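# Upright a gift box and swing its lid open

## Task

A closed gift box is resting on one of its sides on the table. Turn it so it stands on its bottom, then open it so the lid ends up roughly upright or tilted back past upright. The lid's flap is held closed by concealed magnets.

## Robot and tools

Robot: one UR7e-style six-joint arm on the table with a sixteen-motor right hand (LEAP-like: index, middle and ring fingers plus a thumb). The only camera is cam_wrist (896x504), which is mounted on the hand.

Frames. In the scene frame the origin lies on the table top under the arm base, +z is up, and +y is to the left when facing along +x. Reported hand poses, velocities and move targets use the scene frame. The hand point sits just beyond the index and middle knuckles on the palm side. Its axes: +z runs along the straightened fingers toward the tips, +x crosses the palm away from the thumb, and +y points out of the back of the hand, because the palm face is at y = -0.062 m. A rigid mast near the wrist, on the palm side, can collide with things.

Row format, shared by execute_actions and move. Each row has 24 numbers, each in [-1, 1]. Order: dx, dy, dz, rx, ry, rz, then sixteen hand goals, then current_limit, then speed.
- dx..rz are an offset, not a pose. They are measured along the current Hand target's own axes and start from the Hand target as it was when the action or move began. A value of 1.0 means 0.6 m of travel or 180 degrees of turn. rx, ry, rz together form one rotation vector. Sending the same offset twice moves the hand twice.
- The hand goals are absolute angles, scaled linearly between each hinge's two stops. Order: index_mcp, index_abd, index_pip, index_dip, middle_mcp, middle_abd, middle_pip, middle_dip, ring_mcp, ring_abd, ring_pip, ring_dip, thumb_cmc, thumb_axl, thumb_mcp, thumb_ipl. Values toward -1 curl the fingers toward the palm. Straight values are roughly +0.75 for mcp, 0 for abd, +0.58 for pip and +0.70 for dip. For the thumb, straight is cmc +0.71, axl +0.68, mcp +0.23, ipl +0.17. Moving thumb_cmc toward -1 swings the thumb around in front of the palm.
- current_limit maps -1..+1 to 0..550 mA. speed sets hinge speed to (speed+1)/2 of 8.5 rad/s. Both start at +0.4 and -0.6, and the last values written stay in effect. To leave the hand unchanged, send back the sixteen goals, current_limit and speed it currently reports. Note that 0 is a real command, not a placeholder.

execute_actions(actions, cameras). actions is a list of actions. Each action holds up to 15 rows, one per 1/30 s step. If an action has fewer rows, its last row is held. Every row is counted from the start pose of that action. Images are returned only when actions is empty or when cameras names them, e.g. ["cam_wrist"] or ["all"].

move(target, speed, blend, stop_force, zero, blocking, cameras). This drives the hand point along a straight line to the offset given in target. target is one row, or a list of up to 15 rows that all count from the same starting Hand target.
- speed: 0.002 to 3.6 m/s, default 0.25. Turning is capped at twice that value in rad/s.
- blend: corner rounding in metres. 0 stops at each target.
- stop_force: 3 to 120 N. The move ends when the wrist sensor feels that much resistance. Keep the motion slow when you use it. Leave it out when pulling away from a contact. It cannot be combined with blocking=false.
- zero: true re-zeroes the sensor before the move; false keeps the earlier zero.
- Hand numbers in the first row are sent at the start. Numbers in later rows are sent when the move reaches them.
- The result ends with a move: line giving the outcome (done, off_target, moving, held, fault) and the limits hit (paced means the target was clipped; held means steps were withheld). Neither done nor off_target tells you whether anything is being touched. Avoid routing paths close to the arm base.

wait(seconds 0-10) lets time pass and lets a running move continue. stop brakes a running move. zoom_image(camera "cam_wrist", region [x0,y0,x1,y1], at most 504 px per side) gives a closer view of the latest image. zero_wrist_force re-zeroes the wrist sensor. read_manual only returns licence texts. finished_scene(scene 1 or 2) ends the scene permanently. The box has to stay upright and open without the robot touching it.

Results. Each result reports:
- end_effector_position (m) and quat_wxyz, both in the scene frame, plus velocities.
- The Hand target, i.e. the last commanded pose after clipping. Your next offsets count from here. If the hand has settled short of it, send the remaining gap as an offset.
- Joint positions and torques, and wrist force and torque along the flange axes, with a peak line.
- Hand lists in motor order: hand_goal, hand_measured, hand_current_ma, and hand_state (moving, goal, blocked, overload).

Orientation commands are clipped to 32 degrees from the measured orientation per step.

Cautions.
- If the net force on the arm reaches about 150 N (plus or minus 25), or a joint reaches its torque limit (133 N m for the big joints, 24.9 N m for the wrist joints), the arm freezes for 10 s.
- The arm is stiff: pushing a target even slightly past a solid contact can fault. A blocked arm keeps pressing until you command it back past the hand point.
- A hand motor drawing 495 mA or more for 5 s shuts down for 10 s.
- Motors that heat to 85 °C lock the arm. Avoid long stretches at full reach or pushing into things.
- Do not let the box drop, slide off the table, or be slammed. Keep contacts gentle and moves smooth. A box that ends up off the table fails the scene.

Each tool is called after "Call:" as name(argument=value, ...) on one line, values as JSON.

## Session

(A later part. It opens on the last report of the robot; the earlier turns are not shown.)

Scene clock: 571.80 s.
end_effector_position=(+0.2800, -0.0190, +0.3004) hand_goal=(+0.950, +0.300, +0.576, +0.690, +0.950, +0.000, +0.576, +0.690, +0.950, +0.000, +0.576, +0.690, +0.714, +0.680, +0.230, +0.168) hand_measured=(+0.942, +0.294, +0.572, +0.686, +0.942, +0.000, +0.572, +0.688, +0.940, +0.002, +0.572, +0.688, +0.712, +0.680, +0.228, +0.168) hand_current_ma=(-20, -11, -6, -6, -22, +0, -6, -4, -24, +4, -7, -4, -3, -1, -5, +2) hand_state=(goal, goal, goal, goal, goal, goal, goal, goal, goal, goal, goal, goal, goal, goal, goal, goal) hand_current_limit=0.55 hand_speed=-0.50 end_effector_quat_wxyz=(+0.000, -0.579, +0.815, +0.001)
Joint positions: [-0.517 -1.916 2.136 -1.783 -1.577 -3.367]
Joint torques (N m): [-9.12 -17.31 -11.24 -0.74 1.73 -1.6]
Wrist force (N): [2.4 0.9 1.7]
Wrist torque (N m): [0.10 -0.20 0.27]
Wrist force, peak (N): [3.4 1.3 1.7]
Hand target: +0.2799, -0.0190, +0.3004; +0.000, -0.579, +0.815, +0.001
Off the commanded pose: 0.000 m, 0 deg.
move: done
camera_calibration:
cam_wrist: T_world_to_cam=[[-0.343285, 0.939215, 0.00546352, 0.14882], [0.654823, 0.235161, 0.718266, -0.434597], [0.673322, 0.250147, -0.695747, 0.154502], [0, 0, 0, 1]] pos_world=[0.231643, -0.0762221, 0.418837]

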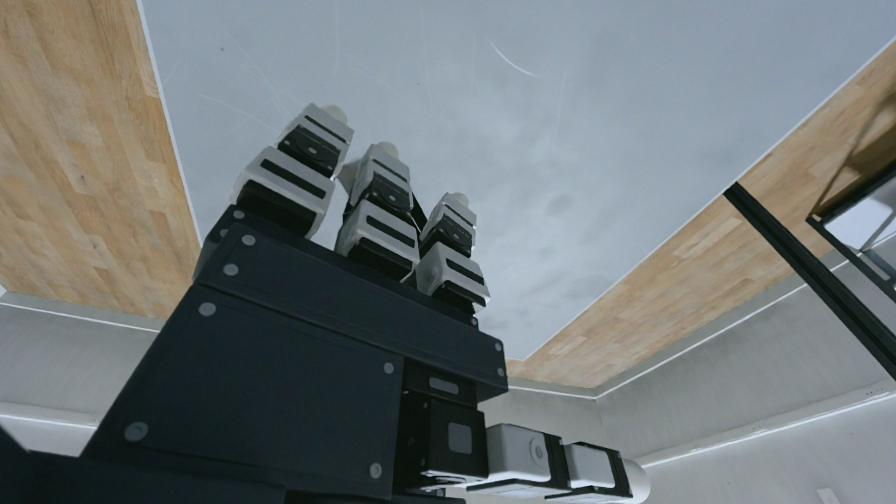

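Call:
move(target=[-0.35,-0.15,0,0,0,0,0.95,0.3,0.576,0.69,0.95,0,0.576,0.69,0.95,0,0.576,0.69,0.714,0.68,0.23,0.168,0.55,-0.5], cameras=["all"])

Scene clock: 573.90 s.
end_effector_position=(+0.4340, +0.1495, +0.3006) hand_goal=(+0.950, +0.300, +0.576, +0.690, +0.950, +0.000, +0.576, +0.690, +0.950, +0.000, +0.576, +0.690, +0.714, +0.680, +0.230, +0.168) hand_measured=(+0.942, +0.294, +0.572, +0.686, +0.942, +0.000, +0.572, +0.688, +0.940, +0.002, +0.572, +0.688, +0.712, +0.680, +0.228, +0.168) hand_current_ma=(-20, -10, -6, -6, -22, +0, -6, -4, -23, +4, -7, -4, -3, -1, -5, +2) hand_state=(goal, goal, goal, goal, goal, goal, goal, goal, goal, goal, goal, goal, goal, goal, goal, goal) hand_current_limit=0.55 hand_speed=-0.50 end_effector_quat_wxyz=(+0.000, -0.579, +0.815, +0.001)
Joint positions: [-0.019 -1.504 1.792 -1.848 -1.572 -2.87]
Joint torques (N m): [5.68 -19.17 -29.5 -0.84 -1.35 1.21]
Wrist force (N): [2.2 1.0 1.7]
Wrist torque (N m): [0.10 -0.14 0.12]
Wrist force, peak (N): [3.3 1.4 1.8]
Hand target: +0.4341, +0.1496, +0.3006; +0.000, -0.579, +0.815, +0.001
Off the commanded pose: 0.000 m, 0 deg.
move: done
camera_calibration:
cam_wrist: T_world_to_cam=[[-0.34331, 0.939206, 0.00557143, 0.0433926], [0.654778, 0.235082, 0.718333, -0.575211], [0.673352, 0.250259, -0.695677, 0.00874759], [0, 0, 0, 1]] pos_world=[0.385643, 0.0922779, 0.419037]

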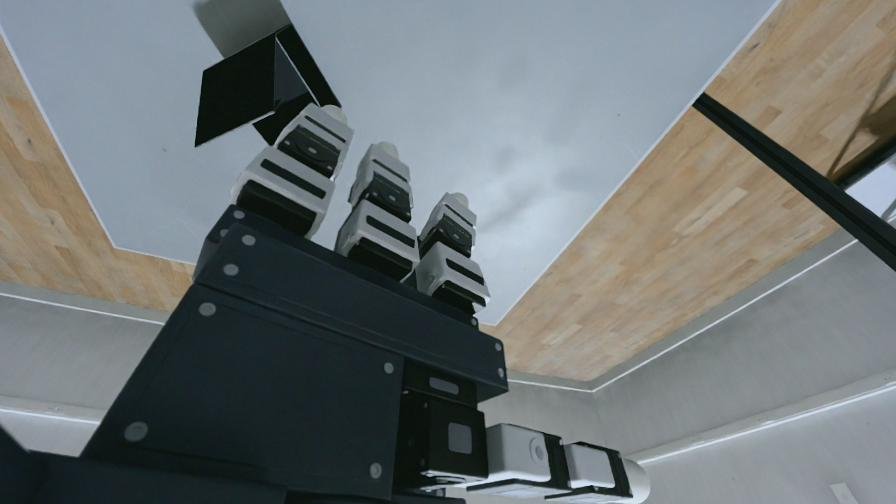

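Call:
zoom_image(camera="cam_wrist", region=[180, 0, 380, 160])

Scaled by 2.520.

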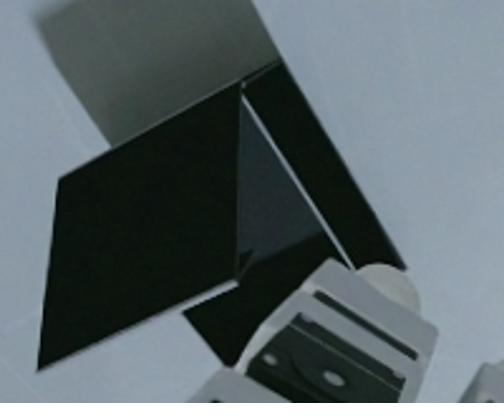

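Call:
move(target=[0.0367,-0.3695,0.0,0,0,-0.3267,0.98,0.3,0.576,0.69,0.75,0,0.576,0.69,0.98,0,0.576,0.69,0.714,0.68,0.23,0.168,0.55,-0.5], speed=0.25, cameras=[])

Call:
move(target=[0,0,0,-0.25,0,0,0.98,0.3,0.576,0.69,0.75,0,0.576,0.69,0.98,0,0.576,0.69,0.714,0.68,0.23,0.168,0.55,-0.5], speed=0.25, cameras=["all"])

Scene clock: 583.10 s.
end_effector_position=(+0.6361, +0.0558, +0.3004) hand_goal=(+0.980, +0.300, +0.576, +0.690, +0.750, +0.000, +0.576, +0.690, +0.980, +0.000, +0.576, +0.690, +0.714, +0.680, +0.230, +0.168) hand_measured=(+0.968, +0.294, +0.572, +0.686, +0.750, +0.000, +0.572, +0.688, +0.970, +0.002, +0.572, +0.688, +0.712, +0.680, +0.228, +0.168) hand_current_ma=(-29, -10, -6, -6, +1, +0, -6, -4, -27, +4, -7, -4, -3, -1, -5, +2) hand_state=(goal, goal, goal, goal, goal, goal, goal, goal, goal, goal, goal, goal, goal, goal, goal, goal) hand_current_limit=0.55 hand_speed=-0.50 end_effector_quat_wxyz=(-0.001, +0.905, -0.426, +0.000)
Joint positions: [-0.011 -1.01 1.137 -1.687 -1.572 -3.888]
Joint torques (N m): [0.69 -41.8 -30.64 -0.63 1.59 -1.8]
Wrist force (N): [2.5 1.1 1.5]
Wrist torque (N m): [0.14 -0.16 0.28]
Wrist force, peak (N): [2.8 0.9 1.6]
Hand target: +0.6361, +0.0557, +0.3004; -0.001, +0.905, -0.426, +0.000
Off the commanded pose: 0.000 m, 0 deg.
move: done
No camera images: "cameras" was empty.

Scene clock: 584.80 s.
end_effector_position=(+0.6362, +0.0558, +0.3004) hand_goal=(+0.980, +0.300, +0.576, +0.690, +0.750, +0.000, +0.576, +0.690, +0.980, +0.000, +0.576, +0.690, +0.714, +0.680, +0.230, +0.168) hand_measured=(+0.978, +0.294, +0.572, +0.686, +0.750, +0.000, +0.574, +0.688, +0.978, +0.002, +0.574, +0.688, +0.716, +0.680, +0.228, +0.168) hand_current_ma=(-5, -10, -6, -6, +1, +0, -3, -4, -4, +4, -5, -4, +4, -1, -6, +2) hand_state=(goal, goal, goal, goal, goal, goal, goal, goal, goal, goal, goal, goal, goal, goal, goal, goal) hand_current_limit=0.55 hand_speed=-0.50 end_effector_quat_wxyz=(+0.177, +0.888, -0.416, -0.080)
Joint positions: [0.062 -0.794 0.827 -1.285 -1.818 -3.78]
Joint torques (N m): [-7.56 -65.55 -11.61 -3.03 1.38 -1.74]
Wrist force (N): [3.1 0.2 1.9]
Wrist torque (N m): [0.03 -0.26 0.33]
Wrist force, peak (N): [3.3 -1.1 4.8]
Hand target: +0.6362, +0.0558, +0.3004; +0.177, +0.888, -0.416, -0.080 (not the last commanded pose)
Off the commanded pose: 0.000 m, 23 deg.
move: held (a check stopped the path); limits=held
pose unreachable: on one or more control steps of this call, first in action 0 (counted from 0), an arm could not follow its commanded pose, so it was not sent that pose on those steps. It may still have moved: this result reports where it is.
cause: moving toward the commanded pose would bring two parts of the arm too close to each other (joints 4 (wrist 1) to 6 (wrist 3) lie between them).
camera_calibration:
cam_wrist: T_world_to_cam=[[-0.944944, 0.220425, 0.241852, 0.552768], [0.311197, 0.833851, 0.455904, -0.421464], [-0.101176, 0.506068, -0.856539, 0.422645], [0, 0, 0, 1]] pos_world=[0.696255, 0.0157068, 0.420471]

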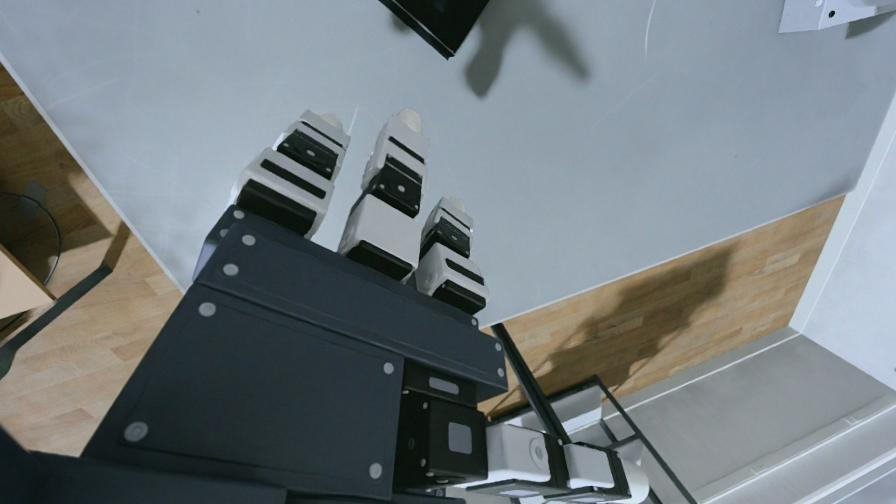

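Call:
move(target=[0,0.08,0.05,0.015,0,0,0.98,0.3,0.576,0.69,0.75,0,0.576,0.69,0.75,0,0.576,0.69,0.714,0.68,0.23,0.168,0.55,-0.5], speed=0.25, cameras=["all"])

Scene clock: 587.03 s.
end_effector_position=(+0.5935, +0.0201, +0.2909) hand_goal=(+0.980, +0.300, +0.576, +0.690, +0.750, +0.000, +0.576, +0.690, +0.750, +0.000, +0.576, +0.690, +0.714, +0.680, +0.230, +0.168) hand_measured=(+0.978, +0.294, +0.574, +0.686, +0.750, +0.000, +0.574, +0.688, +0.756, +0.002, +0.574, +0.688, +0.716, +0.680, +0.228, +0.168) hand_current_ma=(-5, -10, -6, -6, +1, +0, -3, -4, +16, +4, -4, -4, +4, -1, -6, +2) hand_state=(goal, goal, goal, goal, goal, goal, goal, goal, goal, goal, goal, goal, goal, goal, goal, goal) hand_current_limit=0.55 hand_speed=-0.50 end_effector_quat_wxyz=(+0.156, +0.892, -0.418, -0.070) end_effector_velocity=(-0.001, +0.000, -0.001) end_effector_angular_velocity=(+0.001, +0.001, +0.000)
Joint positions: [0.007 -0.957 1.119 -1.465 -1.805 -3.844]
Joint velocities: [-0.001 -0.002 0.005 -0.002 0 -0.001]
Joint torques (N m): [-8.33 -60.55 -9.93 -3.1 1.38 -1.88]
Wrist force (N): [2.9 0.5 2.2]
Wrist torque (N m): [0.03 -0.20 0.29]
Wrist force, peak (N): [2.8 1.3 2.5]
Hand target: +0.5934, +0.0200, +0.2909; +0.156, +0.892, -0.418, -0.070
Off the commanded pose: 0.000 m, 0 deg.
move: done
camera_calibration:
cam_wrist: T_world_to_cam=[[-0.953259, 0.213319, 0.213991, 0.53571], [0.293821, 0.819609, 0.491843, -0.373906], [-0.0704698, 0.531729, -0.843978, 0.406002], [0, 0, 0, 1]] pos_world=[0.649143, -0.0237032, 0.411923]

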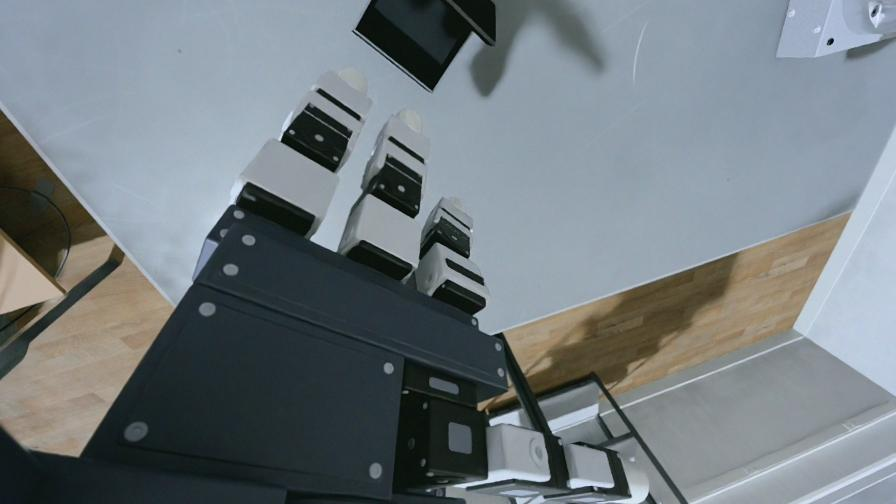

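Call:
zoom_image(camera="cam_wrist", region=[300, 0, 560, 140])

Scaled by 1.938.

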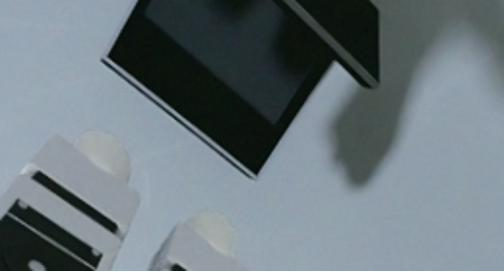

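Call:
move(target=[[0.0058,0.0257,0.06,0,0,0,0.98,0.3,0.576,0.69,0.75,0,0.576,0.69,0.75,0,0.576,0.69,0.714,0.68,0.23,0.168,0.55,-0.5],[0.0058,0.0257,0.175,0,0,0,0.98,0.3,0.576,0.69,0.75,0,0.576,0.69,0.75,0,0.576,0.69,0.714,0.68,0.23,0.168,0.55,-0.5]], speed=0.15, blend=[0.01,0], cameras=["all"])

Scene clock: 590.50 s.
end_effector_position=(+0.5576, -0.0149, +0.1974) hand_goal=(+0.980, +0.300, +0.576, +0.690, +0.750, +0.000, +0.576, +0.690, +0.750, +0.000, +0.576, +0.690, +0.714, +0.680, +0.230, +0.168) hand_measured=(+0.978, +0.294, +0.574, +0.686, +0.750, +0.000, +0.574, +0.688, +0.756, +0.002, +0.574, +0.688, +0.716, +0.680, +0.228, +0.168) hand_current_ma=(-5, -10, -6, -6, +1, +0, -3, -4, +16, +4, -4, -4, +4, -1, -6, +2) hand_state=(goal, goal, goal, goal, goal, goal, goal, goal, goal, goal, goal, goal, goal, goal, goal, goal) hand_current_limit=0.55 hand_speed=-0.50 end_effector_quat_wxyz=(+0.156, +0.892, -0.418, -0.070)
Joint positions: [-0.046 -0.987 1.421 -1.75 -1.818 -3.897]
Joint torques (N m): [-7.54 -40.88 -10.62 -3.33 -2.03 -1.63]
Wrist force (N): [3.0 0.1 2.0]
Wrist torque (N m): [0.02 -0.23 0.30]
Wrist force, peak (N): [2.9 0.5 2.7]
Hand target: +0.5576, -0.0149, +0.1973; +0.156, +0.892, -0.418, -0.070
Off the commanded pose: 0.000 m, 0 deg.
move: done
camera_calibration:
cam_wrist: T_world_to_cam=[[-0.953272, 0.213353, 0.213901, 0.529117], [0.293805, 0.819598, 0.491872, -0.288664], [-0.0703701, 0.531733, -0.843984, 0.343035], [0, 0, 0, 1]] pos_world=[0.613343, -0.0587033, 0.318323]

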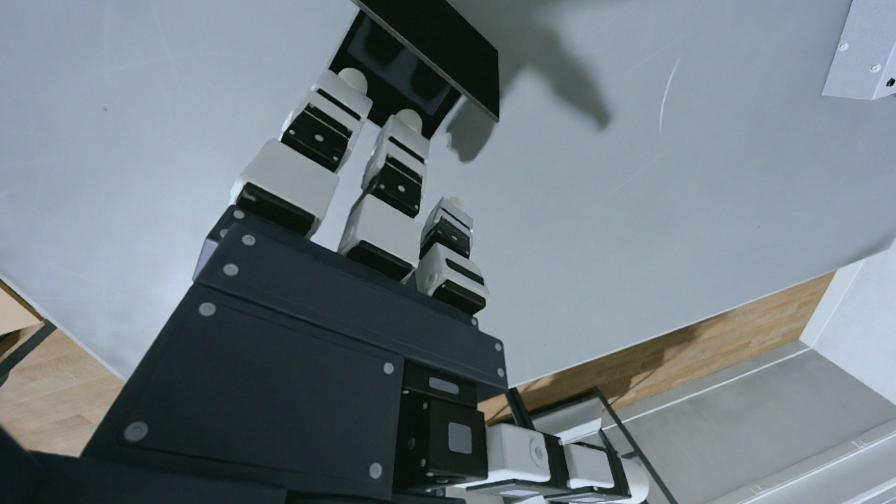

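Call:
zoom_image(camera="cam_wrist", region=[290, 0, 530, 180])

Scaled by 2.100.

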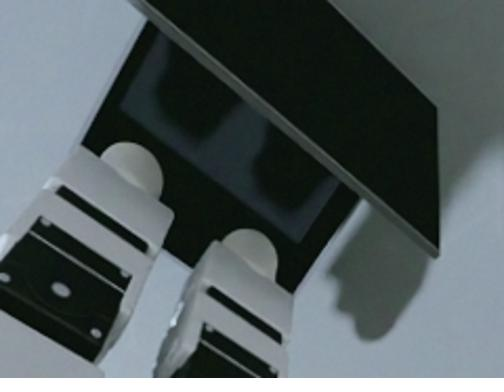

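Call:
move(target=[0,0,0.108,0,0,0,0.98,0.3,0.576,0.69,0.75,0,0.576,0.69,0.75,0,0.576,0.69,0.714,0.68,0.23,0.168,0.55,-0.5], speed=0.03, stop_force=4, cameras=["all"])

Scene clock: 593.90 s.
end_effector_position=(+0.5463, -0.0246, +0.1558) hand_goal=(+0.980, +0.300, +0.576, +0.690, +0.750, +0.000, +0.576, +0.690, +0.750, +0.000, +0.576, +0.690, +0.714, +0.680, +0.230, +0.168) hand_measured=(+0.978, +0.294, +0.574, +0.686, +0.752, +0.000, +0.580, +0.688, +0.756, +0.000, +0.580, +0.688, +0.716, +0.680, +0.228, +0.168) hand_current_ma=(-4, -10, -6, -6, +3, +0, +8, -4, +13, +1, +9, -4, +4, -1, -6, +2) hand_state=(goal, goal, goal, goal, goal, goal, goal, goal, goal, goal, goal, goal, goal, goal, goal, goal) hand_current_limit=0.55 hand_speed=-0.50 end_effector_quat_wxyz=(+0.156, +0.892, -0.418, -0.070)
Joint positions: [-0.063 -0.968 1.509 -1.861 -1.822 -3.913]
Joint torques (N m): [5.1 -56.69 -27.2 -0.46 1.3 1.38]
Wrist force (N): [3.2 0.3 2.1]
Wrist torque (N m): [0.02 -0.27 0.30]
Wrist force, peak (N): [2.8 5.5 -18.6]
Hand target: +0.5463, -0.0246, +0.1558; +0.156, +0.892, -0.418, -0.070 (not the last commanded pose)
Off the commanded pose: 0.021 m, 0 deg.
move: contact
camera_calibration:
cam_wrist: T_world_to_cam=[[-0.953263, 0.213278, 0.214016, 0.529176], [0.29381, 0.819544, 0.491959, -0.256933], [-0.0704716, 0.531846, -0.843904, 0.312327], [0, 0, 0, 1]] pos_world=[0.601943, -0.0684032, 0.276722]

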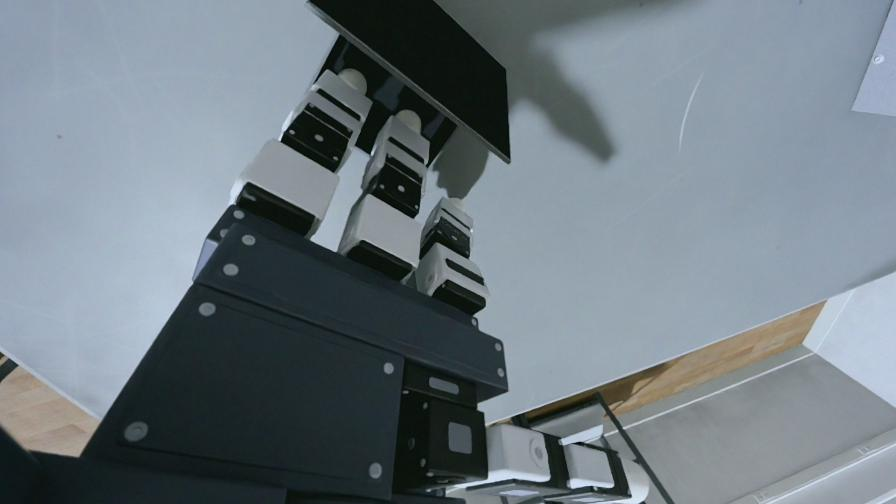

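Call:
execute_actions(actions=[[[0,-0.0017,0.0047,0,0,0,0.98,0.3,0.576,0.69,0.65,0,0.576,0.69,0.75,0,0.576,0.69,0.714,0.68,0.23,0.168,0.6,-0.85]],[[0,-0.0009,0.0023,0,0,0,0.98,0.3,0.576,0.69,0.548,0,0.576,0.69,0.75,0,0.576,0.69,0.714,0.68,0.23,0.168,0.6,-0.85]],[[0,0,0,0,0,0,0.98,0.3,0.576,0.69,0.44,0,0.576,0.69,0.75,0,0.576,0.69,0.714,0.68,0.23,0.168,0.6,-0.85]]], cameras=["all"])

Scene clock: 596.33 s.
end_effector_position=(+0.5464, -0.0246, +0.1513) hand_goal=(+0.980, +0.300, +0.576, +0.690, +0.440, +0.000, +0.576, +0.690, +0.750, +0.000, +0.576, +0.690, +0.714, +0.680, +0.230, +0.168) hand_measured=(+0.978, +0.294, +0.574, +0.686, +0.662, +0.008, +0.696, +0.688, +0.718, +0.006, +0.654, +0.688, +0.716, +0.680, +0.228, +0.168) hand_current_ma=(-4, -10, -6, -6, +440, +17, +440, -4, -106, +13, +290, -4, +4, -1, -6, +2) hand_state=(goal, goal, goal, goal, blocked, goal, blocked, goal, blocked, goal, blocked, goal, goal, goal, goal, goal) hand_current_limit=0.60 hand_speed=-0.85 end_effector_quat_wxyz=(+0.156, +0.892, -0.418, -0.070)
Joint positions: [-0.063 -0.962 1.513 -1.871 -1.822 -3.913]
Joint torques (N m): [-4.2 7.37 19.17 2.14 1.11 1.03]
Wrist force (N): [0.7 13.0 -67.0]
Wrist torque (N m): [5.82 2.93 0.72]
Wrist force, peak (N): [0.7 12.9 -67.3]
Hand target: +0.5464, -0.0246, +0.1513; +0.156, +0.892, -0.418, -0.070
Off the commanded pose: 0.000 m, 0 deg.
Step readings (end_effector_position):
0: (+0.5463, -0.0246, +0.1558)
1: (+0.5463, -0.0246, +0.1558)
2: (+0.5463, -0.0246, +0.1557)
4: (+0.5464, -0.0246, +0.1548)
8: (+0.5465, -0.0246, +0.1536)
15: (+0.5464, -0.0246, +0.1529)
16: (+0.5464, -0.0246, +0.1529)
17: (+0.5464, -0.0246, +0.1528)
19: (+0.5464, -0.0246, +0.1523)
23: (+0.5464, -0.0246, +0.1517)
30: (+0.5464, -0.0246, +0.1514)
31: (+0.5464, -0.0246, +0.1513)
32: (+0.5464, -0.0246, +0.1513)
34: (+0.5464, -0.0246, +0.1513)
38: (+0.5464, -0.0246, +0.1513)
45: (+0.5464, -0.0246, +0.1513)
camera_calibration:
cam_wrist: T_world_to_cam=[[-0.953263, 0.213278, 0.214016, 0.530234], [0.29381, 0.819544, 0.491959, -0.254749], [-0.0704716, 0.531846, -0.843904, 0.308536], [0, 0, 0, 1]] pos_world=[0.602043, -0.0684032, 0.272222]

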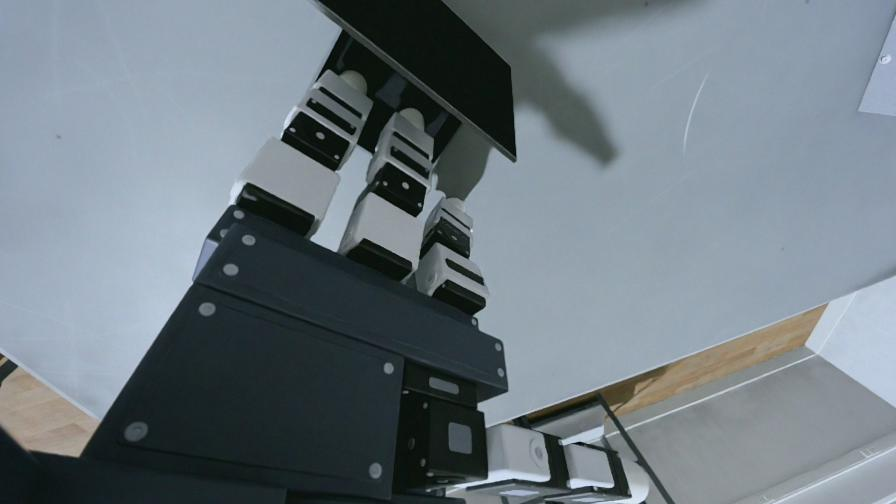

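Call:
execute_actions(actions=[[[0,0.002,-0.0055,0,0,0,0.98,0.3,0.576,0.69,0.55,0,0.45,0.69,0.75,0,0.576,0.69,0.714,0.68,0.23,0.168,0.6,-0.8]],[[0,0,0,0,0,0,0.98,0.3,0.576,0.69,0.55,0,0.4,0.69,0.75,0,0.576,0.69,0.714,0.68,0.23,0.168,0.6,-0.85]]], cameras=["all"])

Scene clock: 597.87 s.
end_effector_position=(+0.5463, -0.0246, +0.1548) hand_goal=(+0.980, +0.300, +0.576, +0.690, +0.550, +0.000, +0.400, +0.690, +0.750, +0.000, +0.576, +0.690, +0.714, +0.680, +0.230, +0.168) hand_measured=(+0.978, +0.294, +0.574, +0.686, +0.562, +0.000, +0.406, +0.688, +0.748, +0.000, +0.580, +0.688, +0.716, +0.680, +0.228, +0.168) hand_current_ma=(-4, -10, -5, -6, +31, +0, +13, -4, -2, -1, +6, -4, +4, -1, -6, +2) hand_state=(goal, goal, goal, goal, goal, goal, goal, goal, goal, goal, goal, goal, goal, goal, goal, goal) hand_current_limit=0.60 hand_speed=-0.85 end_effector_quat_wxyz=(+0.156, +0.892, -0.418, -0.070)
Joint positions: [-0.063 -0.967 1.51 -1.863 -1.822 -3.913]
Joint torques (N m): [-4.75 -56.36 -26.89 -0.25 0.56 0.97]
Wrist force (N): [3.2 0.3 2.1]
Wrist torque (N m): [0.03 -0.27 0.29]
Wrist force, peak (N): [0.8 12.9 -67.5]
Hand target: +0.5463, -0.0246, +0.1548; +0.156, +0.892, -0.418, -0.070
Off the commanded pose: 0.000 m, 0 deg.
Step readings (end_effector_position):
0: (+0.5464, -0.0246, +0.1513)
1: (+0.5464, -0.0246, +0.1513)
2: (+0.5463, -0.0246, +0.1514)
4: (+0.5462, -0.0246, +0.1523)
8: (+0.5460, -0.0246, +0.1536)
15: (+0.5463, -0.0246, +0.1546)
16: (+0.5463, -0.0246, +0.1546)
17: (+0.5463, -0.0246, +0.1547)
19: (+0.5463, -0.0246, +0.1547)
23: (+0.5463, -0.0246, +0.1548)
30: (+0.5463, -0.0246, +0.1548)
camera_calibration:
cam_wrist: T_world_to_cam=[[-0.953263, 0.213278, 0.214016, 0.529485], [0.29381, 0.819544, 0.491959, -0.256471], [-0.0704716, 0.531846, -0.843904, 0.31149], [0, 0, 0, 1]] pos_world=[0.602043, -0.0684032, 0.275722]

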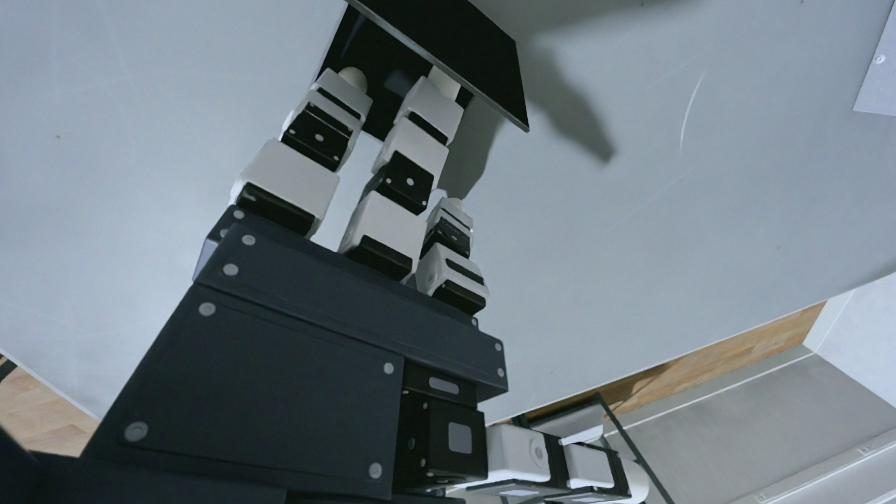

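Call:
execute_actions(actions=[[[0,-0.0009,0.0023,0,0,0,0.98,0.3,0.576,0.69,0.55,0,0.4,0.69,0.75,0,0.576,0.69,0.714,0.68,0.23,0.168,0.6,-0.8]],[[0,0,0,0,0,0,0.98,0.3,0.576,0.69,0.4,0,0.4,0.69,0.75,0,0.576,0.69,0.714,0.68,0.23,0.168,0.6,-0.85]]], cameras=["all"])

Scene clock: 599.40 s.
end_effector_position=(+0.5464, -0.0246, +0.1533) hand_goal=(+0.980, +0.300, +0.576, +0.690, +0.400, +0.000, +0.400, +0.690, +0.750, +0.000, +0.576, +0.690, +0.714, +0.680, +0.230, +0.168) hand_measured=(+0.978, +0.294, +0.574, +0.686, +0.414, +0.000, +0.406, +0.688, +0.748, +0.000, +0.578, +0.688, +0.716, +0.680, +0.228, +0.168) hand_current_ma=(-4, -10, -5, -6, +42, +0, +13, -4, -2, -1, +3, -4, +4, -1, -6, +2) hand_state=(goal, goal, goal, goal, goal, goal, goal, goal, goal, goal, goal, goal, goal, goal, goal, goal) hand_current_limit=0.60 hand_speed=-0.85 end_effector_quat_wxyz=(+0.156, +0.892, -0.418, -0.070)
Joint positions: [-0.062 -0.965 1.511 -1.866 -1.822 -3.913]
Joint torques (N m): [3.56 -40.98 -8.32 -3.24 0.58 0.92]
Wrist force (N): [3.0 0.3 2.1]
Wrist torque (N m): [0.01 -0.24 0.28]
Wrist force, peak (N): [3.4 0.1 2.0]
Hand target: +0.5464, -0.0246, +0.1533; +0.156, +0.892, -0.418, -0.070
Off the commanded pose: 0.000 m, 0 deg.
Step readings (end_effector_position):
0: (+0.5463, -0.0246, +0.1548)
1: (+0.5463, -0.0246, +0.1548)
2: (+0.5463, -0.0246, +0.1548)
4: (+0.5464, -0.0246, +0.1544)
8: (+0.5464, -0.0246, +0.1537)
15: (+0.5464, -0.0246, +0.1534)
16: (+0.5464, -0.0246, +0.1533)
17: (+0.5464, -0.0246, +0.1533)
19: (+0.5464, -0.0246, +0.1533)
23: (+0.5464, -0.0246, +0.1533)
30: (+0.5464, -0.0246, +0.1533)
camera_calibration:
cam_wrist: T_world_to_cam=[[-0.953263, 0.213278, 0.214016, 0.529806], [0.29381, 0.819544, 0.491959, -0.255733], [-0.0704716, 0.531846, -0.843904, 0.310224], [0, 0, 0, 1]] pos_world=[0.602043, -0.0684032, 0.274222]

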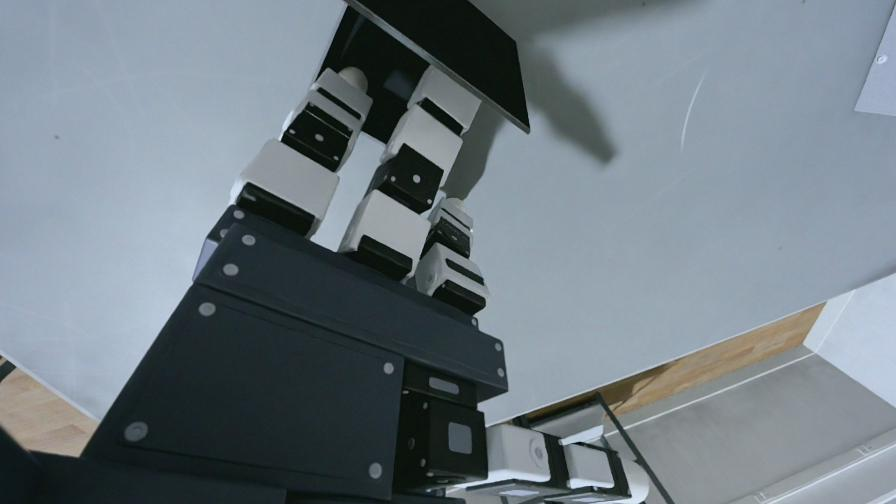

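Call:
execute_actions(actions=[[[0,-0.00115,0.0031,0,0,0,0.98,0.3,0.576,0.69,0.4,0,0.4,0.69,0.75,0,0.576,0.69,0.714,0.68,0.23,0.168,0.6,-0.85]]])

Scene clock: 600.33 s.
end_effector_position=(+0.5464, -0.0246, +0.1513) hand_goal=(+0.980, +0.300, +0.576, +0.690, +0.400, +0.000, +0.400, +0.690, +0.750, +0.000, +0.576, +0.690, +0.714, +0.680, +0.230, +0.168) hand_measured=(+0.978, +0.294, +0.574, +0.686, +0.414, +0.000, +0.406, +0.688, +0.742, +0.000, +0.588, +0.688, +0.716, +0.680, +0.228, +0.168) hand_current_ma=(-4, -10, -5, -6, +42, +0, +13, -4, -22, +0, +34, -4, +4, -1, -6, +2) hand_state=(goal, goal, goal, goal, goal, goal, goal, goal, goal, goal, goal, goal, goal, goal, goal, goal) hand_current_limit=0.60 hand_speed=-0.85 end_effector_quat_wxyz=(+0.156, +0.892, -0.418, -0.070)
Joint positions: [-0.062 -0.962 1.513 -1.871 -1.822 -3.913]
Joint torques (N m): [3.33 -29.85 -1.21 -2.1 0.6 0.97]
Wrist force (N): [1.5 2.8 -13.4]
Wrist torque (N m): [1.23 0.74 0.31]
Wrist force, peak (N): [1.5 2.8 -13.4]
Hand target: +0.5464, -0.0246, +0.1513; +0.156, +0.892, -0.418, -0.070
Off the commanded pose: 0.000 m, 0 deg.
Step readings (end_effector_position):
0: (+0.5464, -0.0246, +0.1533)
1: (+0.5464, -0.0246, +0.1533)
2: (+0.5464, -0.0246, +0.1532)
4: (+0.5464, -0.0246, +0.1525)
8: (+0.5464, -0.0246, +0.1517)
15: (+0.5464, -0.0246, +0.1514)

Call:
execute_actions(actions=[[[0,0,0,0,0,0,0.98,0.3,0.576,0.69,0.25,0,0.45,0.69,0.75,0,0.576,0.69,0.714,0.68,0.23,0.168,0.6,-0.85]],[[0,0,0,0,0,0,0.98,0.3,0.576,0.69,0.12,0,0.5,0.69,0.75,0,0.576,0.69,0.714,0.68,0.23,0.168,0.6,-0.85]]], cameras=["all"])

Scene clock: 601.83 s.
end_effector_position=(+0.5464, -0.0246, +0.1513) hand_goal=(+0.980, +0.300, +0.576, +0.690, +0.120, +0.000, +0.500, +0.690, +0.750, +0.000, +0.576, +0.690, +0.714, +0.680, +0.230, +0.168) hand_measured=(+0.978, +0.294, +0.574, +0.686, +0.160, +0.000, +0.512, +0.696, +0.734, -0.006, +0.588, +0.688, +0.716, +0.680, +0.228, +0.168) hand_current_ma=(-4, -10, -5, -6, +141, +0, +27, +12, -46, -9, +32, -4, +4, -1, -6, +2) hand_state=(goal, goal, goal, goal, blocked, goal, goal, goal, goal, goal, goal, goal, goal, goal, goal, goal) hand_current_limit=0.60 hand_speed=-0.85 end_effector_quat_wxyz=(+0.156, +0.892, -0.418, -0.070)
Joint positions: [-0.062 -0.962 1.513 -1.871 -1.822 -3.913]
Joint torques (N m): [2.89 -46.74 -11.53 -1.36 1.1 0.81]
Wrist force (N): [2.7 2.0 -7.9]
Wrist torque (N m): [0.81 0.44 0.38]
Wrist force, peak (N): [1.3 3.0 -14.1]
Hand target: +0.5464, -0.0246, +0.1513; +0.156, +0.892, -0.418, -0.070
Off the commanded pose: 0.000 m, 0 deg.
Step readings (end_effector_position):
0: (+0.5464, -0.0246, +0.1513)
1: (+0.5464, -0.0246, +0.1513)
2: (+0.5464, -0.0246, +0.1513)
4: (+0.5464, -0.0246, +0.1513)
8: (+0.5464, -0.0246, +0.1513)
15: (+0.5464, -0.0246, +0.1513)
16: (+0.5464, -0.0246, +0.1513)
17: (+0.5464, -0.0246, +0.1513)
19: (+0.5464, -0.0246, +0.1513)
23: (+0.5464, -0.0246, +0.1513)
30: (+0.5464, -0.0246, +0.1513)
camera_calibration:
cam_wrist: T_world_to_cam=[[-0.953228, 0.213373, 0.214074, 0.530204], [0.29392, 0.819519, 0.491935, -0.25481], [-0.0704723, 0.531847, -0.843903, 0.308537], [0, 0, 0, 1]] pos_world=[0.602043, -0.0684034, 0.272222]

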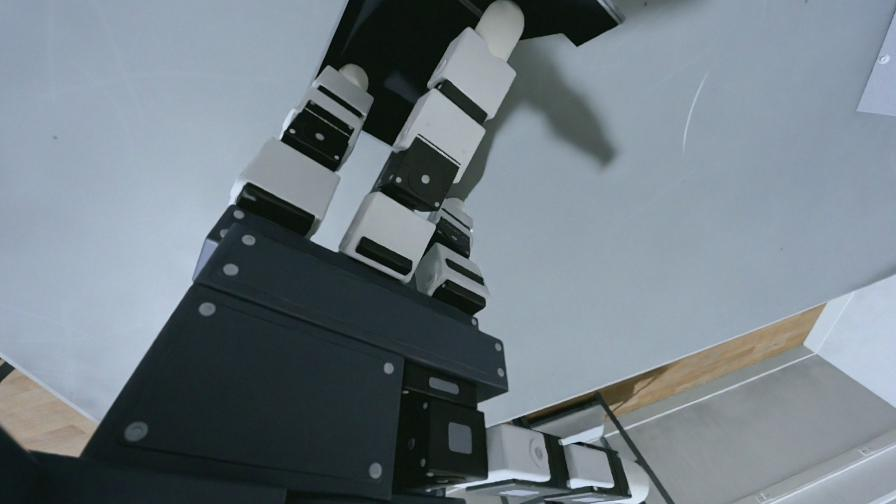

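Call:
execute_actions(actions=[[[0,0,0,0,0,0,0.98,0.3,0.576,0.69,0.04,0,0.53,0.69,0.75,0,0.576,0.69,0.714,0.68,0.23,0.168,0.6,-0.85]],[[0,0,0,0,0,0,0.98,0.3,0.576,0.69,-0.04,0,0.56,0.69,0.75,0,0.576,0.69,0.714,0.68,0.23,0.168,0.6,-0.85]]], cameras=["all"])

Call:
zoom_image(camera="cam_wrist", region=[300, 0, 660, 200])

Scene clock: 603.40 s.
end_effector_position=(+0.5464, -0.0246, +0.1513) hand_goal=(+0.980, +0.300, +0.576, +0.690, -0.040, +0.000, +0.560, +0.690, +0.750, +0.000, +0.576, +0.690, +0.714, +0.680, +0.230, +0.168) hand_measured=(+0.978, +0.294, +0.574, +0.686, -0.008, +0.000, +0.564, +0.696, +0.734, -0.006, +0.588, +0.688, +0.716, +0.680, +0.228, +0.168) hand_current_ma=(-4, -10, -5, -6, +109, +0, +8, +12, -46, -9, +32, -4, +4, -1, -6, +2) hand_state=(goal, goal, goal, goal, blocked, goal, goal, goal, goal, goal, goal, goal, goal, goal, goal, goal) hand_current_limit=0.60 hand_speed=-0.85 end_effector_quat_wxyz=(+0.156, +0.892, -0.418, -0.070)
Joint positions: [-0.062 -0.962 1.513 -1.871 -1.822 -3.913]
Joint torques (N m): [3.58 -48.2 -18.77 -0.16 1.29 0.53]
Wrist force (N): [2.9 2.0 -7.8]
Wrist torque (N m): [0.77 0.41 0.40]
Wrist force, peak (N): [2.5 2.1 -8.3]
Hand target: +0.5464, -0.0246, +0.1513; +0.156, +0.892, -0.418, -0.070
Off the commanded pose: 0.000 m, 0 deg.
Step readings (end_effector_position):
0: (+0.5464, -0.0246, +0.1513)
1: (+0.5464, -0.0246, +0.1513)
2: (+0.5464, -0.0246, +0.1513)
4: (+0.5464, -0.0246, +0.1513)
8: (+0.5464, -0.0246, +0.1513)
15: (+0.5464, -0.0246, +0.1513)
16: (+0.5464, -0.0246, +0.1513)
17: (+0.5464, -0.0246, +0.1513)
19: (+0.5464, -0.0246, +0.1513)
23: (+0.5464, -0.0246, +0.1513)
30: (+0.5464, -0.0246, +0.1513)
camera_calibration:
cam_wrist: T_world_to_cam=[[-0.953263, 0.213278, 0.214016, 0.530213], [0.29381, 0.819544, 0.491959, -0.254798], [-0.0704716, 0.531846, -0.843904, 0.308621], [0, 0, 0, 1]] pos_world=[0.602043, -0.0684032, 0.272322]

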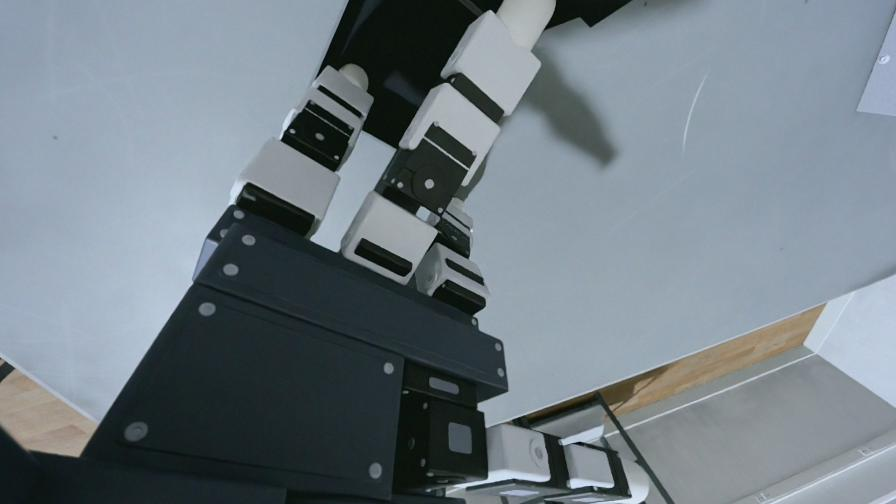

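Scaled by 1.400.

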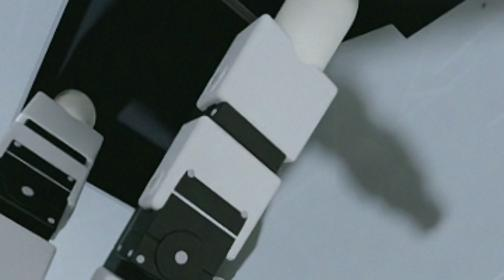

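Call:
execute_actions(actions=[[[0,0,0,0,0,0,0.98,0.3,0.576,0.69,-0.12,0,0.576,0.69,0.75,0,0.576,0.69,0.714,0.68,0.23,0.168,0.6,-0.85]],[[0,0.001,-0.003,0,0,0,0.98,0.3,0.576,0.69,0.1,0,0.576,0.69,0.75,0,0.576,0.69,0.714,0.68,0.23,0.168,0.6,-0.8]],[[0,0,0,0,0,0,0.98,0.3,0.576,0.69,0.4,0,0.576,0.69,0.75,0,0.576,0.69,0.714,0.68,0.23,0.168,0.6,-0.7]]], cameras=["all"])

Scene clock: 605.53 s.
end_effector_position=(+0.5464, -0.0245, +0.1532) hand_goal=(+0.980, +0.300, +0.576, +0.690, +0.400, +0.000, +0.576, +0.690, +0.750, +0.000, +0.576, +0.690, +0.714, +0.680, +0.230, +0.168) hand_measured=(+0.978, +0.294, +0.574, +0.686, +0.404, +0.000, +0.582, +0.694, +0.748, -0.004, +0.578, +0.688, +0.716, +0.680, +0.228, +0.168) hand_current_ma=(-4, -10, -5, -6, +8, +0, +13, +6, -4, -5, +5, -4, +4, -1, -6, +2) hand_state=(goal, goal, goal, goal, goal, goal, goal, goal, goal, goal, goal, goal, goal, goal, goal, goal) hand_current_limit=0.60 hand_speed=-0.70 end_effector_quat_wxyz=(+0.156, +0.892, -0.418, -0.070)
Joint positions: [-0.062 -0.965 1.511 -1.866 -1.822 -3.913]
Joint torques (N m): [4.31 -56.25 -27.31 -0.31 -0.38 0.9]
Wrist force (N): [3.2 0.3 1.9]
Wrist torque (N m): [0.04 -0.26 0.29]
Wrist force, peak (N): [2.9 2.1 -8.1]
Hand target: +0.5464, -0.0245, +0.1532; +0.156, +0.892, -0.418, -0.070
Off the commanded pose: 0.000 m, 0 deg.
Step readings (end_effector_position):
0: (+0.5464, -0.0246, +0.1513)
1: (+0.5464, -0.0246, +0.1513)
2: (+0.5464, -0.0246, +0.1513)
4: (+0.5464, -0.0246, +0.1513)
8: (+0.5464, -0.0246, +0.1513)
15: (+0.5464, -0.0246, +0.1513)
16: (+0.5464, -0.0246, +0.1513)
17: (+0.5464, -0.0246, +0.1514)
19: (+0.5463, -0.0246, +0.1520)
23: (+0.5464, -0.0245, +0.1528)
30: (+0.5464, -0.0245, +0.1532)
31: (+0.5464, -0.0245, +0.1532)
32: (+0.5464, -0.0245, +0.1532)
34: (+0.5464, -0.0245, +0.1532)
38: (+0.5464, -0.0245, +0.1532)
45: (+0.5464, -0.0245, +0.1532)
camera_calibration:
cam_wrist: T_world_to_cam=[[-0.953263, 0.213278, 0.214016, 0.529785], [0.29381, 0.819544, 0.491959, -0.255815], [-0.0704716, 0.531846, -0.843904, 0.310171], [0, 0, 0, 1]] pos_world=[0.602043, -0.0683032, 0.274222]

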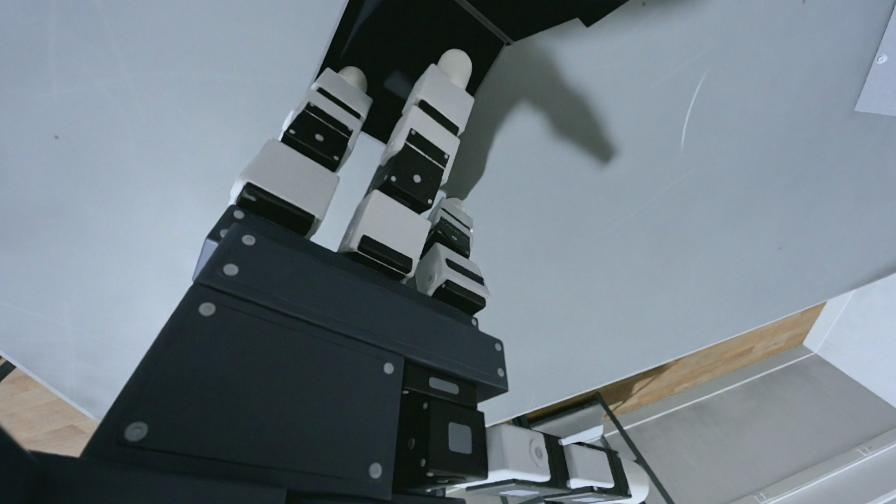

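Call:
move(target=[0,0,-0.25,0,0,0,0.98,0.3,0.576,0.69,0.4,0,0.576,0.69,0.75,0,0.576,0.69,0.714,0.68,0.23,0.168,0.6,-0.7], speed=0.15, cameras=["all"])

Call:
zoom_image(camera="cam_wrist", region=[300, 0, 600, 180])

Scene clock: 607.53 s.
end_effector_position=(+0.5848, +0.0084, +0.2943) hand_goal=(+0.980, +0.300, +0.576, +0.690, +0.400, +0.000, +0.576, +0.690, +0.750, +0.000, +0.576, +0.690, +0.714, +0.680, +0.230, +0.168) hand_measured=(+0.978, +0.294, +0.574, +0.686, +0.404, +0.000, +0.582, +0.694, +0.750, -0.002, +0.578, +0.688, +0.716, +0.680, +0.228, +0.168) hand_current_ma=(-4, -10, -5, -6, +8, +0, +13, +6, +0, -5, +5, -4, +4, -1, -6, +2) hand_state=(goal, goal, goal, goal, goal, goal, goal, goal, goal, goal, goal, goal, goal, goal, goal, goal) hand_current_limit=0.60 hand_speed=-0.70 end_effector_quat_wxyz=(+0.156, +0.892, -0.418, -0.070)
Joint positions: [-0.01 -0.985 1.156 -1.479 -1.809 -3.861]
Joint torques (N m): [6.52 -42.21 -28.95 -0.14 1.12 1.37]
Wrist force (N): [2.7 0.3 2.0]
Wrist torque (N m): [0.03 -0.18 0.16]
Wrist force, peak (N): [3.3 0.1 2.8]
Hand target: +0.5848, +0.0084, +0.2944; +0.156, +0.892, -0.418, -0.070
Off the commanded pose: 0.000 m, 0 deg.
move: done
camera_calibration:
cam_wrist: T_world_to_cam=[[-0.953269, 0.213329, 0.213936, 0.529215], [0.293812, 0.819528, 0.491983, -0.363488], [-0.070372, 0.53185, -0.84391, 0.414393], [0, 0, 0, 1]] pos_world=[0.640443, -0.0354033, 0.415323]

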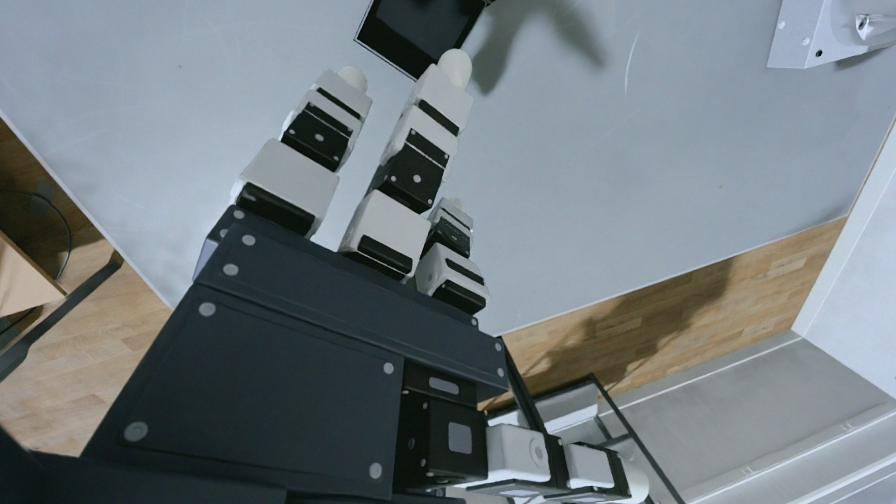

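Scaled by 1.680.

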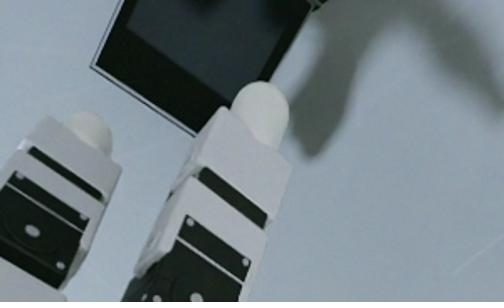

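Call:
move(target=[0,-0.15,0.0,0.04,0,0,0.98,0.3,0.576,0.69,0.75,0,0.576,0.69,0.75,0,0.576,0.69,0.714,0.68,0.23,0.168,0.6,-0.7], speed=0.2, cameras=["all"])

Call:
zoom_image(camera="cam_wrist", region=[300, 0, 600, 180])

Scene clock: 609.00 s.
end_effector_position=(+0.6499, +0.0625, +0.2641) hand_goal=(+0.980, +0.300, +0.576, +0.690, +0.750, +0.000, +0.576, +0.690, +0.750, +0.000, +0.576, +0.690, +0.714, +0.680, +0.230, +0.168) hand_measured=(+0.978, +0.294, +0.574, +0.686, +0.750, +0.000, +0.580, +0.692, +0.750, -0.002, +0.578, +0.688, +0.716, +0.680, +0.228, +0.168) hand_current_ma=(-4, -10, -5, -6, -1, +0, +7, +5, +0, -5, +5, -4, +4, -1, -6, +2) hand_state=(goal, goal, goal, goal, goal, goal, goal, goal, goal, goal, goal, goal, goal, goal, goal, goal) hand_current_limit=0.60 hand_speed=-0.70 end_effector_quat_wxyz=(+0.100, +0.900, -0.422, -0.044)
Joint positions: [0.043 -0.843 0.974 -1.526 -1.716 -3.826]
Joint torques (N m): [5.93 -47.91 -30.49 -0.62 1.53 1.42]
Wrist force (N): [2.8 0.5 1.9]
Wrist torque (N m): [0.06 -0.24 0.19]
Wrist force, peak (N): [2.8 1.5 2.1]
Hand target: +0.6500, +0.0626, +0.2641; +0.100, +0.900, -0.422, -0.044
Off the commanded pose: 0.000 m, 0 deg.
move: done
camera_calibration:
cam_wrist: T_world_to_cam=[[-0.970367, 0.198533, 0.137741, 0.618311], [0.241483, 0.776471, 0.582046, -0.399182], [0.00860381, 0.598061, -0.801405, 0.297998], [0, 0, 0, 1]] pos_world=[0.693821, 0.00897717, 0.385992]

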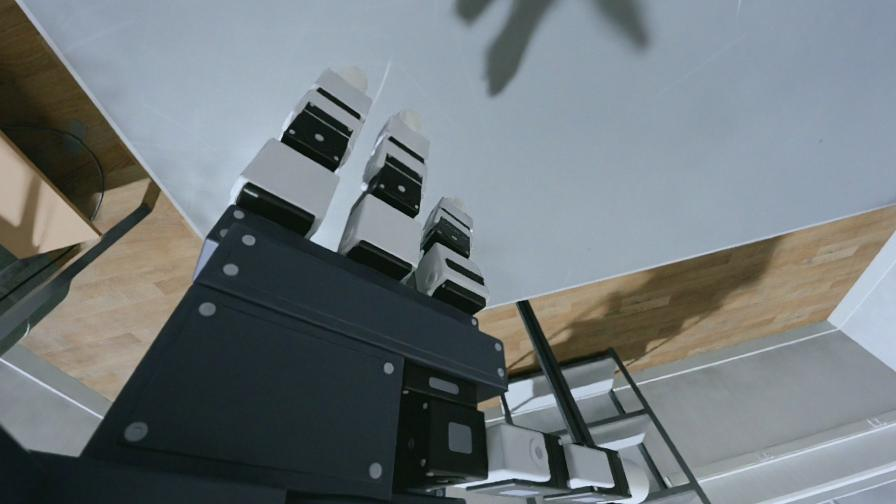

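Scaled by 1.680.

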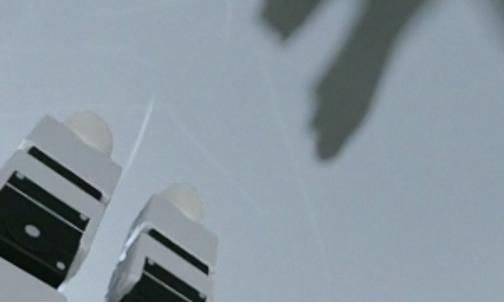

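Call:
move(target=[0.18,0.34,0.0,0,0,0,0.98,0.3,0.576,0.69,0.75,0,0.576,0.69,0.75,0,0.576,0.69,0.714,0.68,0.23,0.168,0.6,-0.7], speed=0.25, cameras=["all"])

Scene clock: 611.03 s.
end_effector_position=(+0.5662, -0.1476, +0.3087) hand_goal=(+0.980, +0.300, +0.576, +0.690, +0.750, +0.000, +0.576, +0.690, +0.750, +0.000, +0.576, +0.690, +0.714, +0.680, +0.230, +0.168) hand_measured=(+0.978, +0.294, +0.574, +0.686, +0.750, +0.000, +0.578, +0.692, +0.750, -0.002, +0.578, +0.688, +0.716, +0.680, +0.228, +0.168) hand_current_ma=(-4, -10, -5, -6, -1, +0, +5, +5, +0, -4, +5, -4, +4, -1, -6, +2) hand_state=(goal, goal, goal, goal, goal, goal, goal, goal, goal, goal, goal, goal, goal, goal, goal, goal) hand_current_limit=0.60 hand_speed=-0.70 end_effector_quat_wxyz=(+0.100, +0.900, -0.422, -0.044)
Joint positions: [-0.262 -1.098 1.28 -1.629 -1.762 -4.133]
Joint torques (N m): [-9.2 -53.99 -10.27 -3.57 -1.97 -1.58]
Wrist force (N): [2.7 0.6 1.9]
Wrist torque (N m): [0.08 -0.23 0.28]
Wrist force, peak (N): [3.5 1.6 1.8]
Hand target: +0.5661, -0.1478, +0.3088; +0.100, +0.900, -0.422, -0.044
Off the commanded pose: 0.000 m, 0 deg.
move: done
camera_calibration:
cam_wrist: T_world_to_cam=[[-0.970338, 0.198682, 0.137733, 0.572792], [0.241597, 0.776433, 0.58205, -0.241818], [0.00870292, 0.598061, -0.801403, 0.460111], [0, 0, 0, 1]] pos_world=[0.61022, -0.201223, 0.430592]

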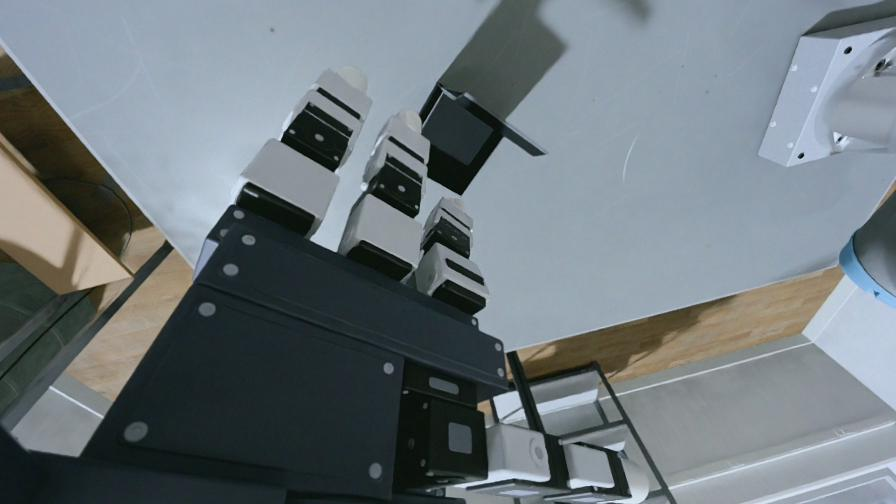

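Call:
zoom_image(camera="cam_wrist", region=[400, 60, 570, 210])

Scaled by 2.965.

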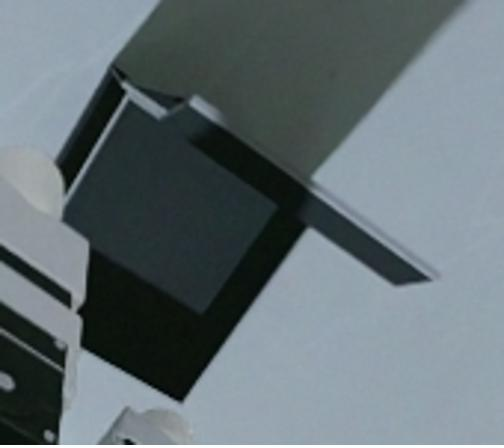

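Call:
finished_scene(scene=2)

The scene is finished: the task was done.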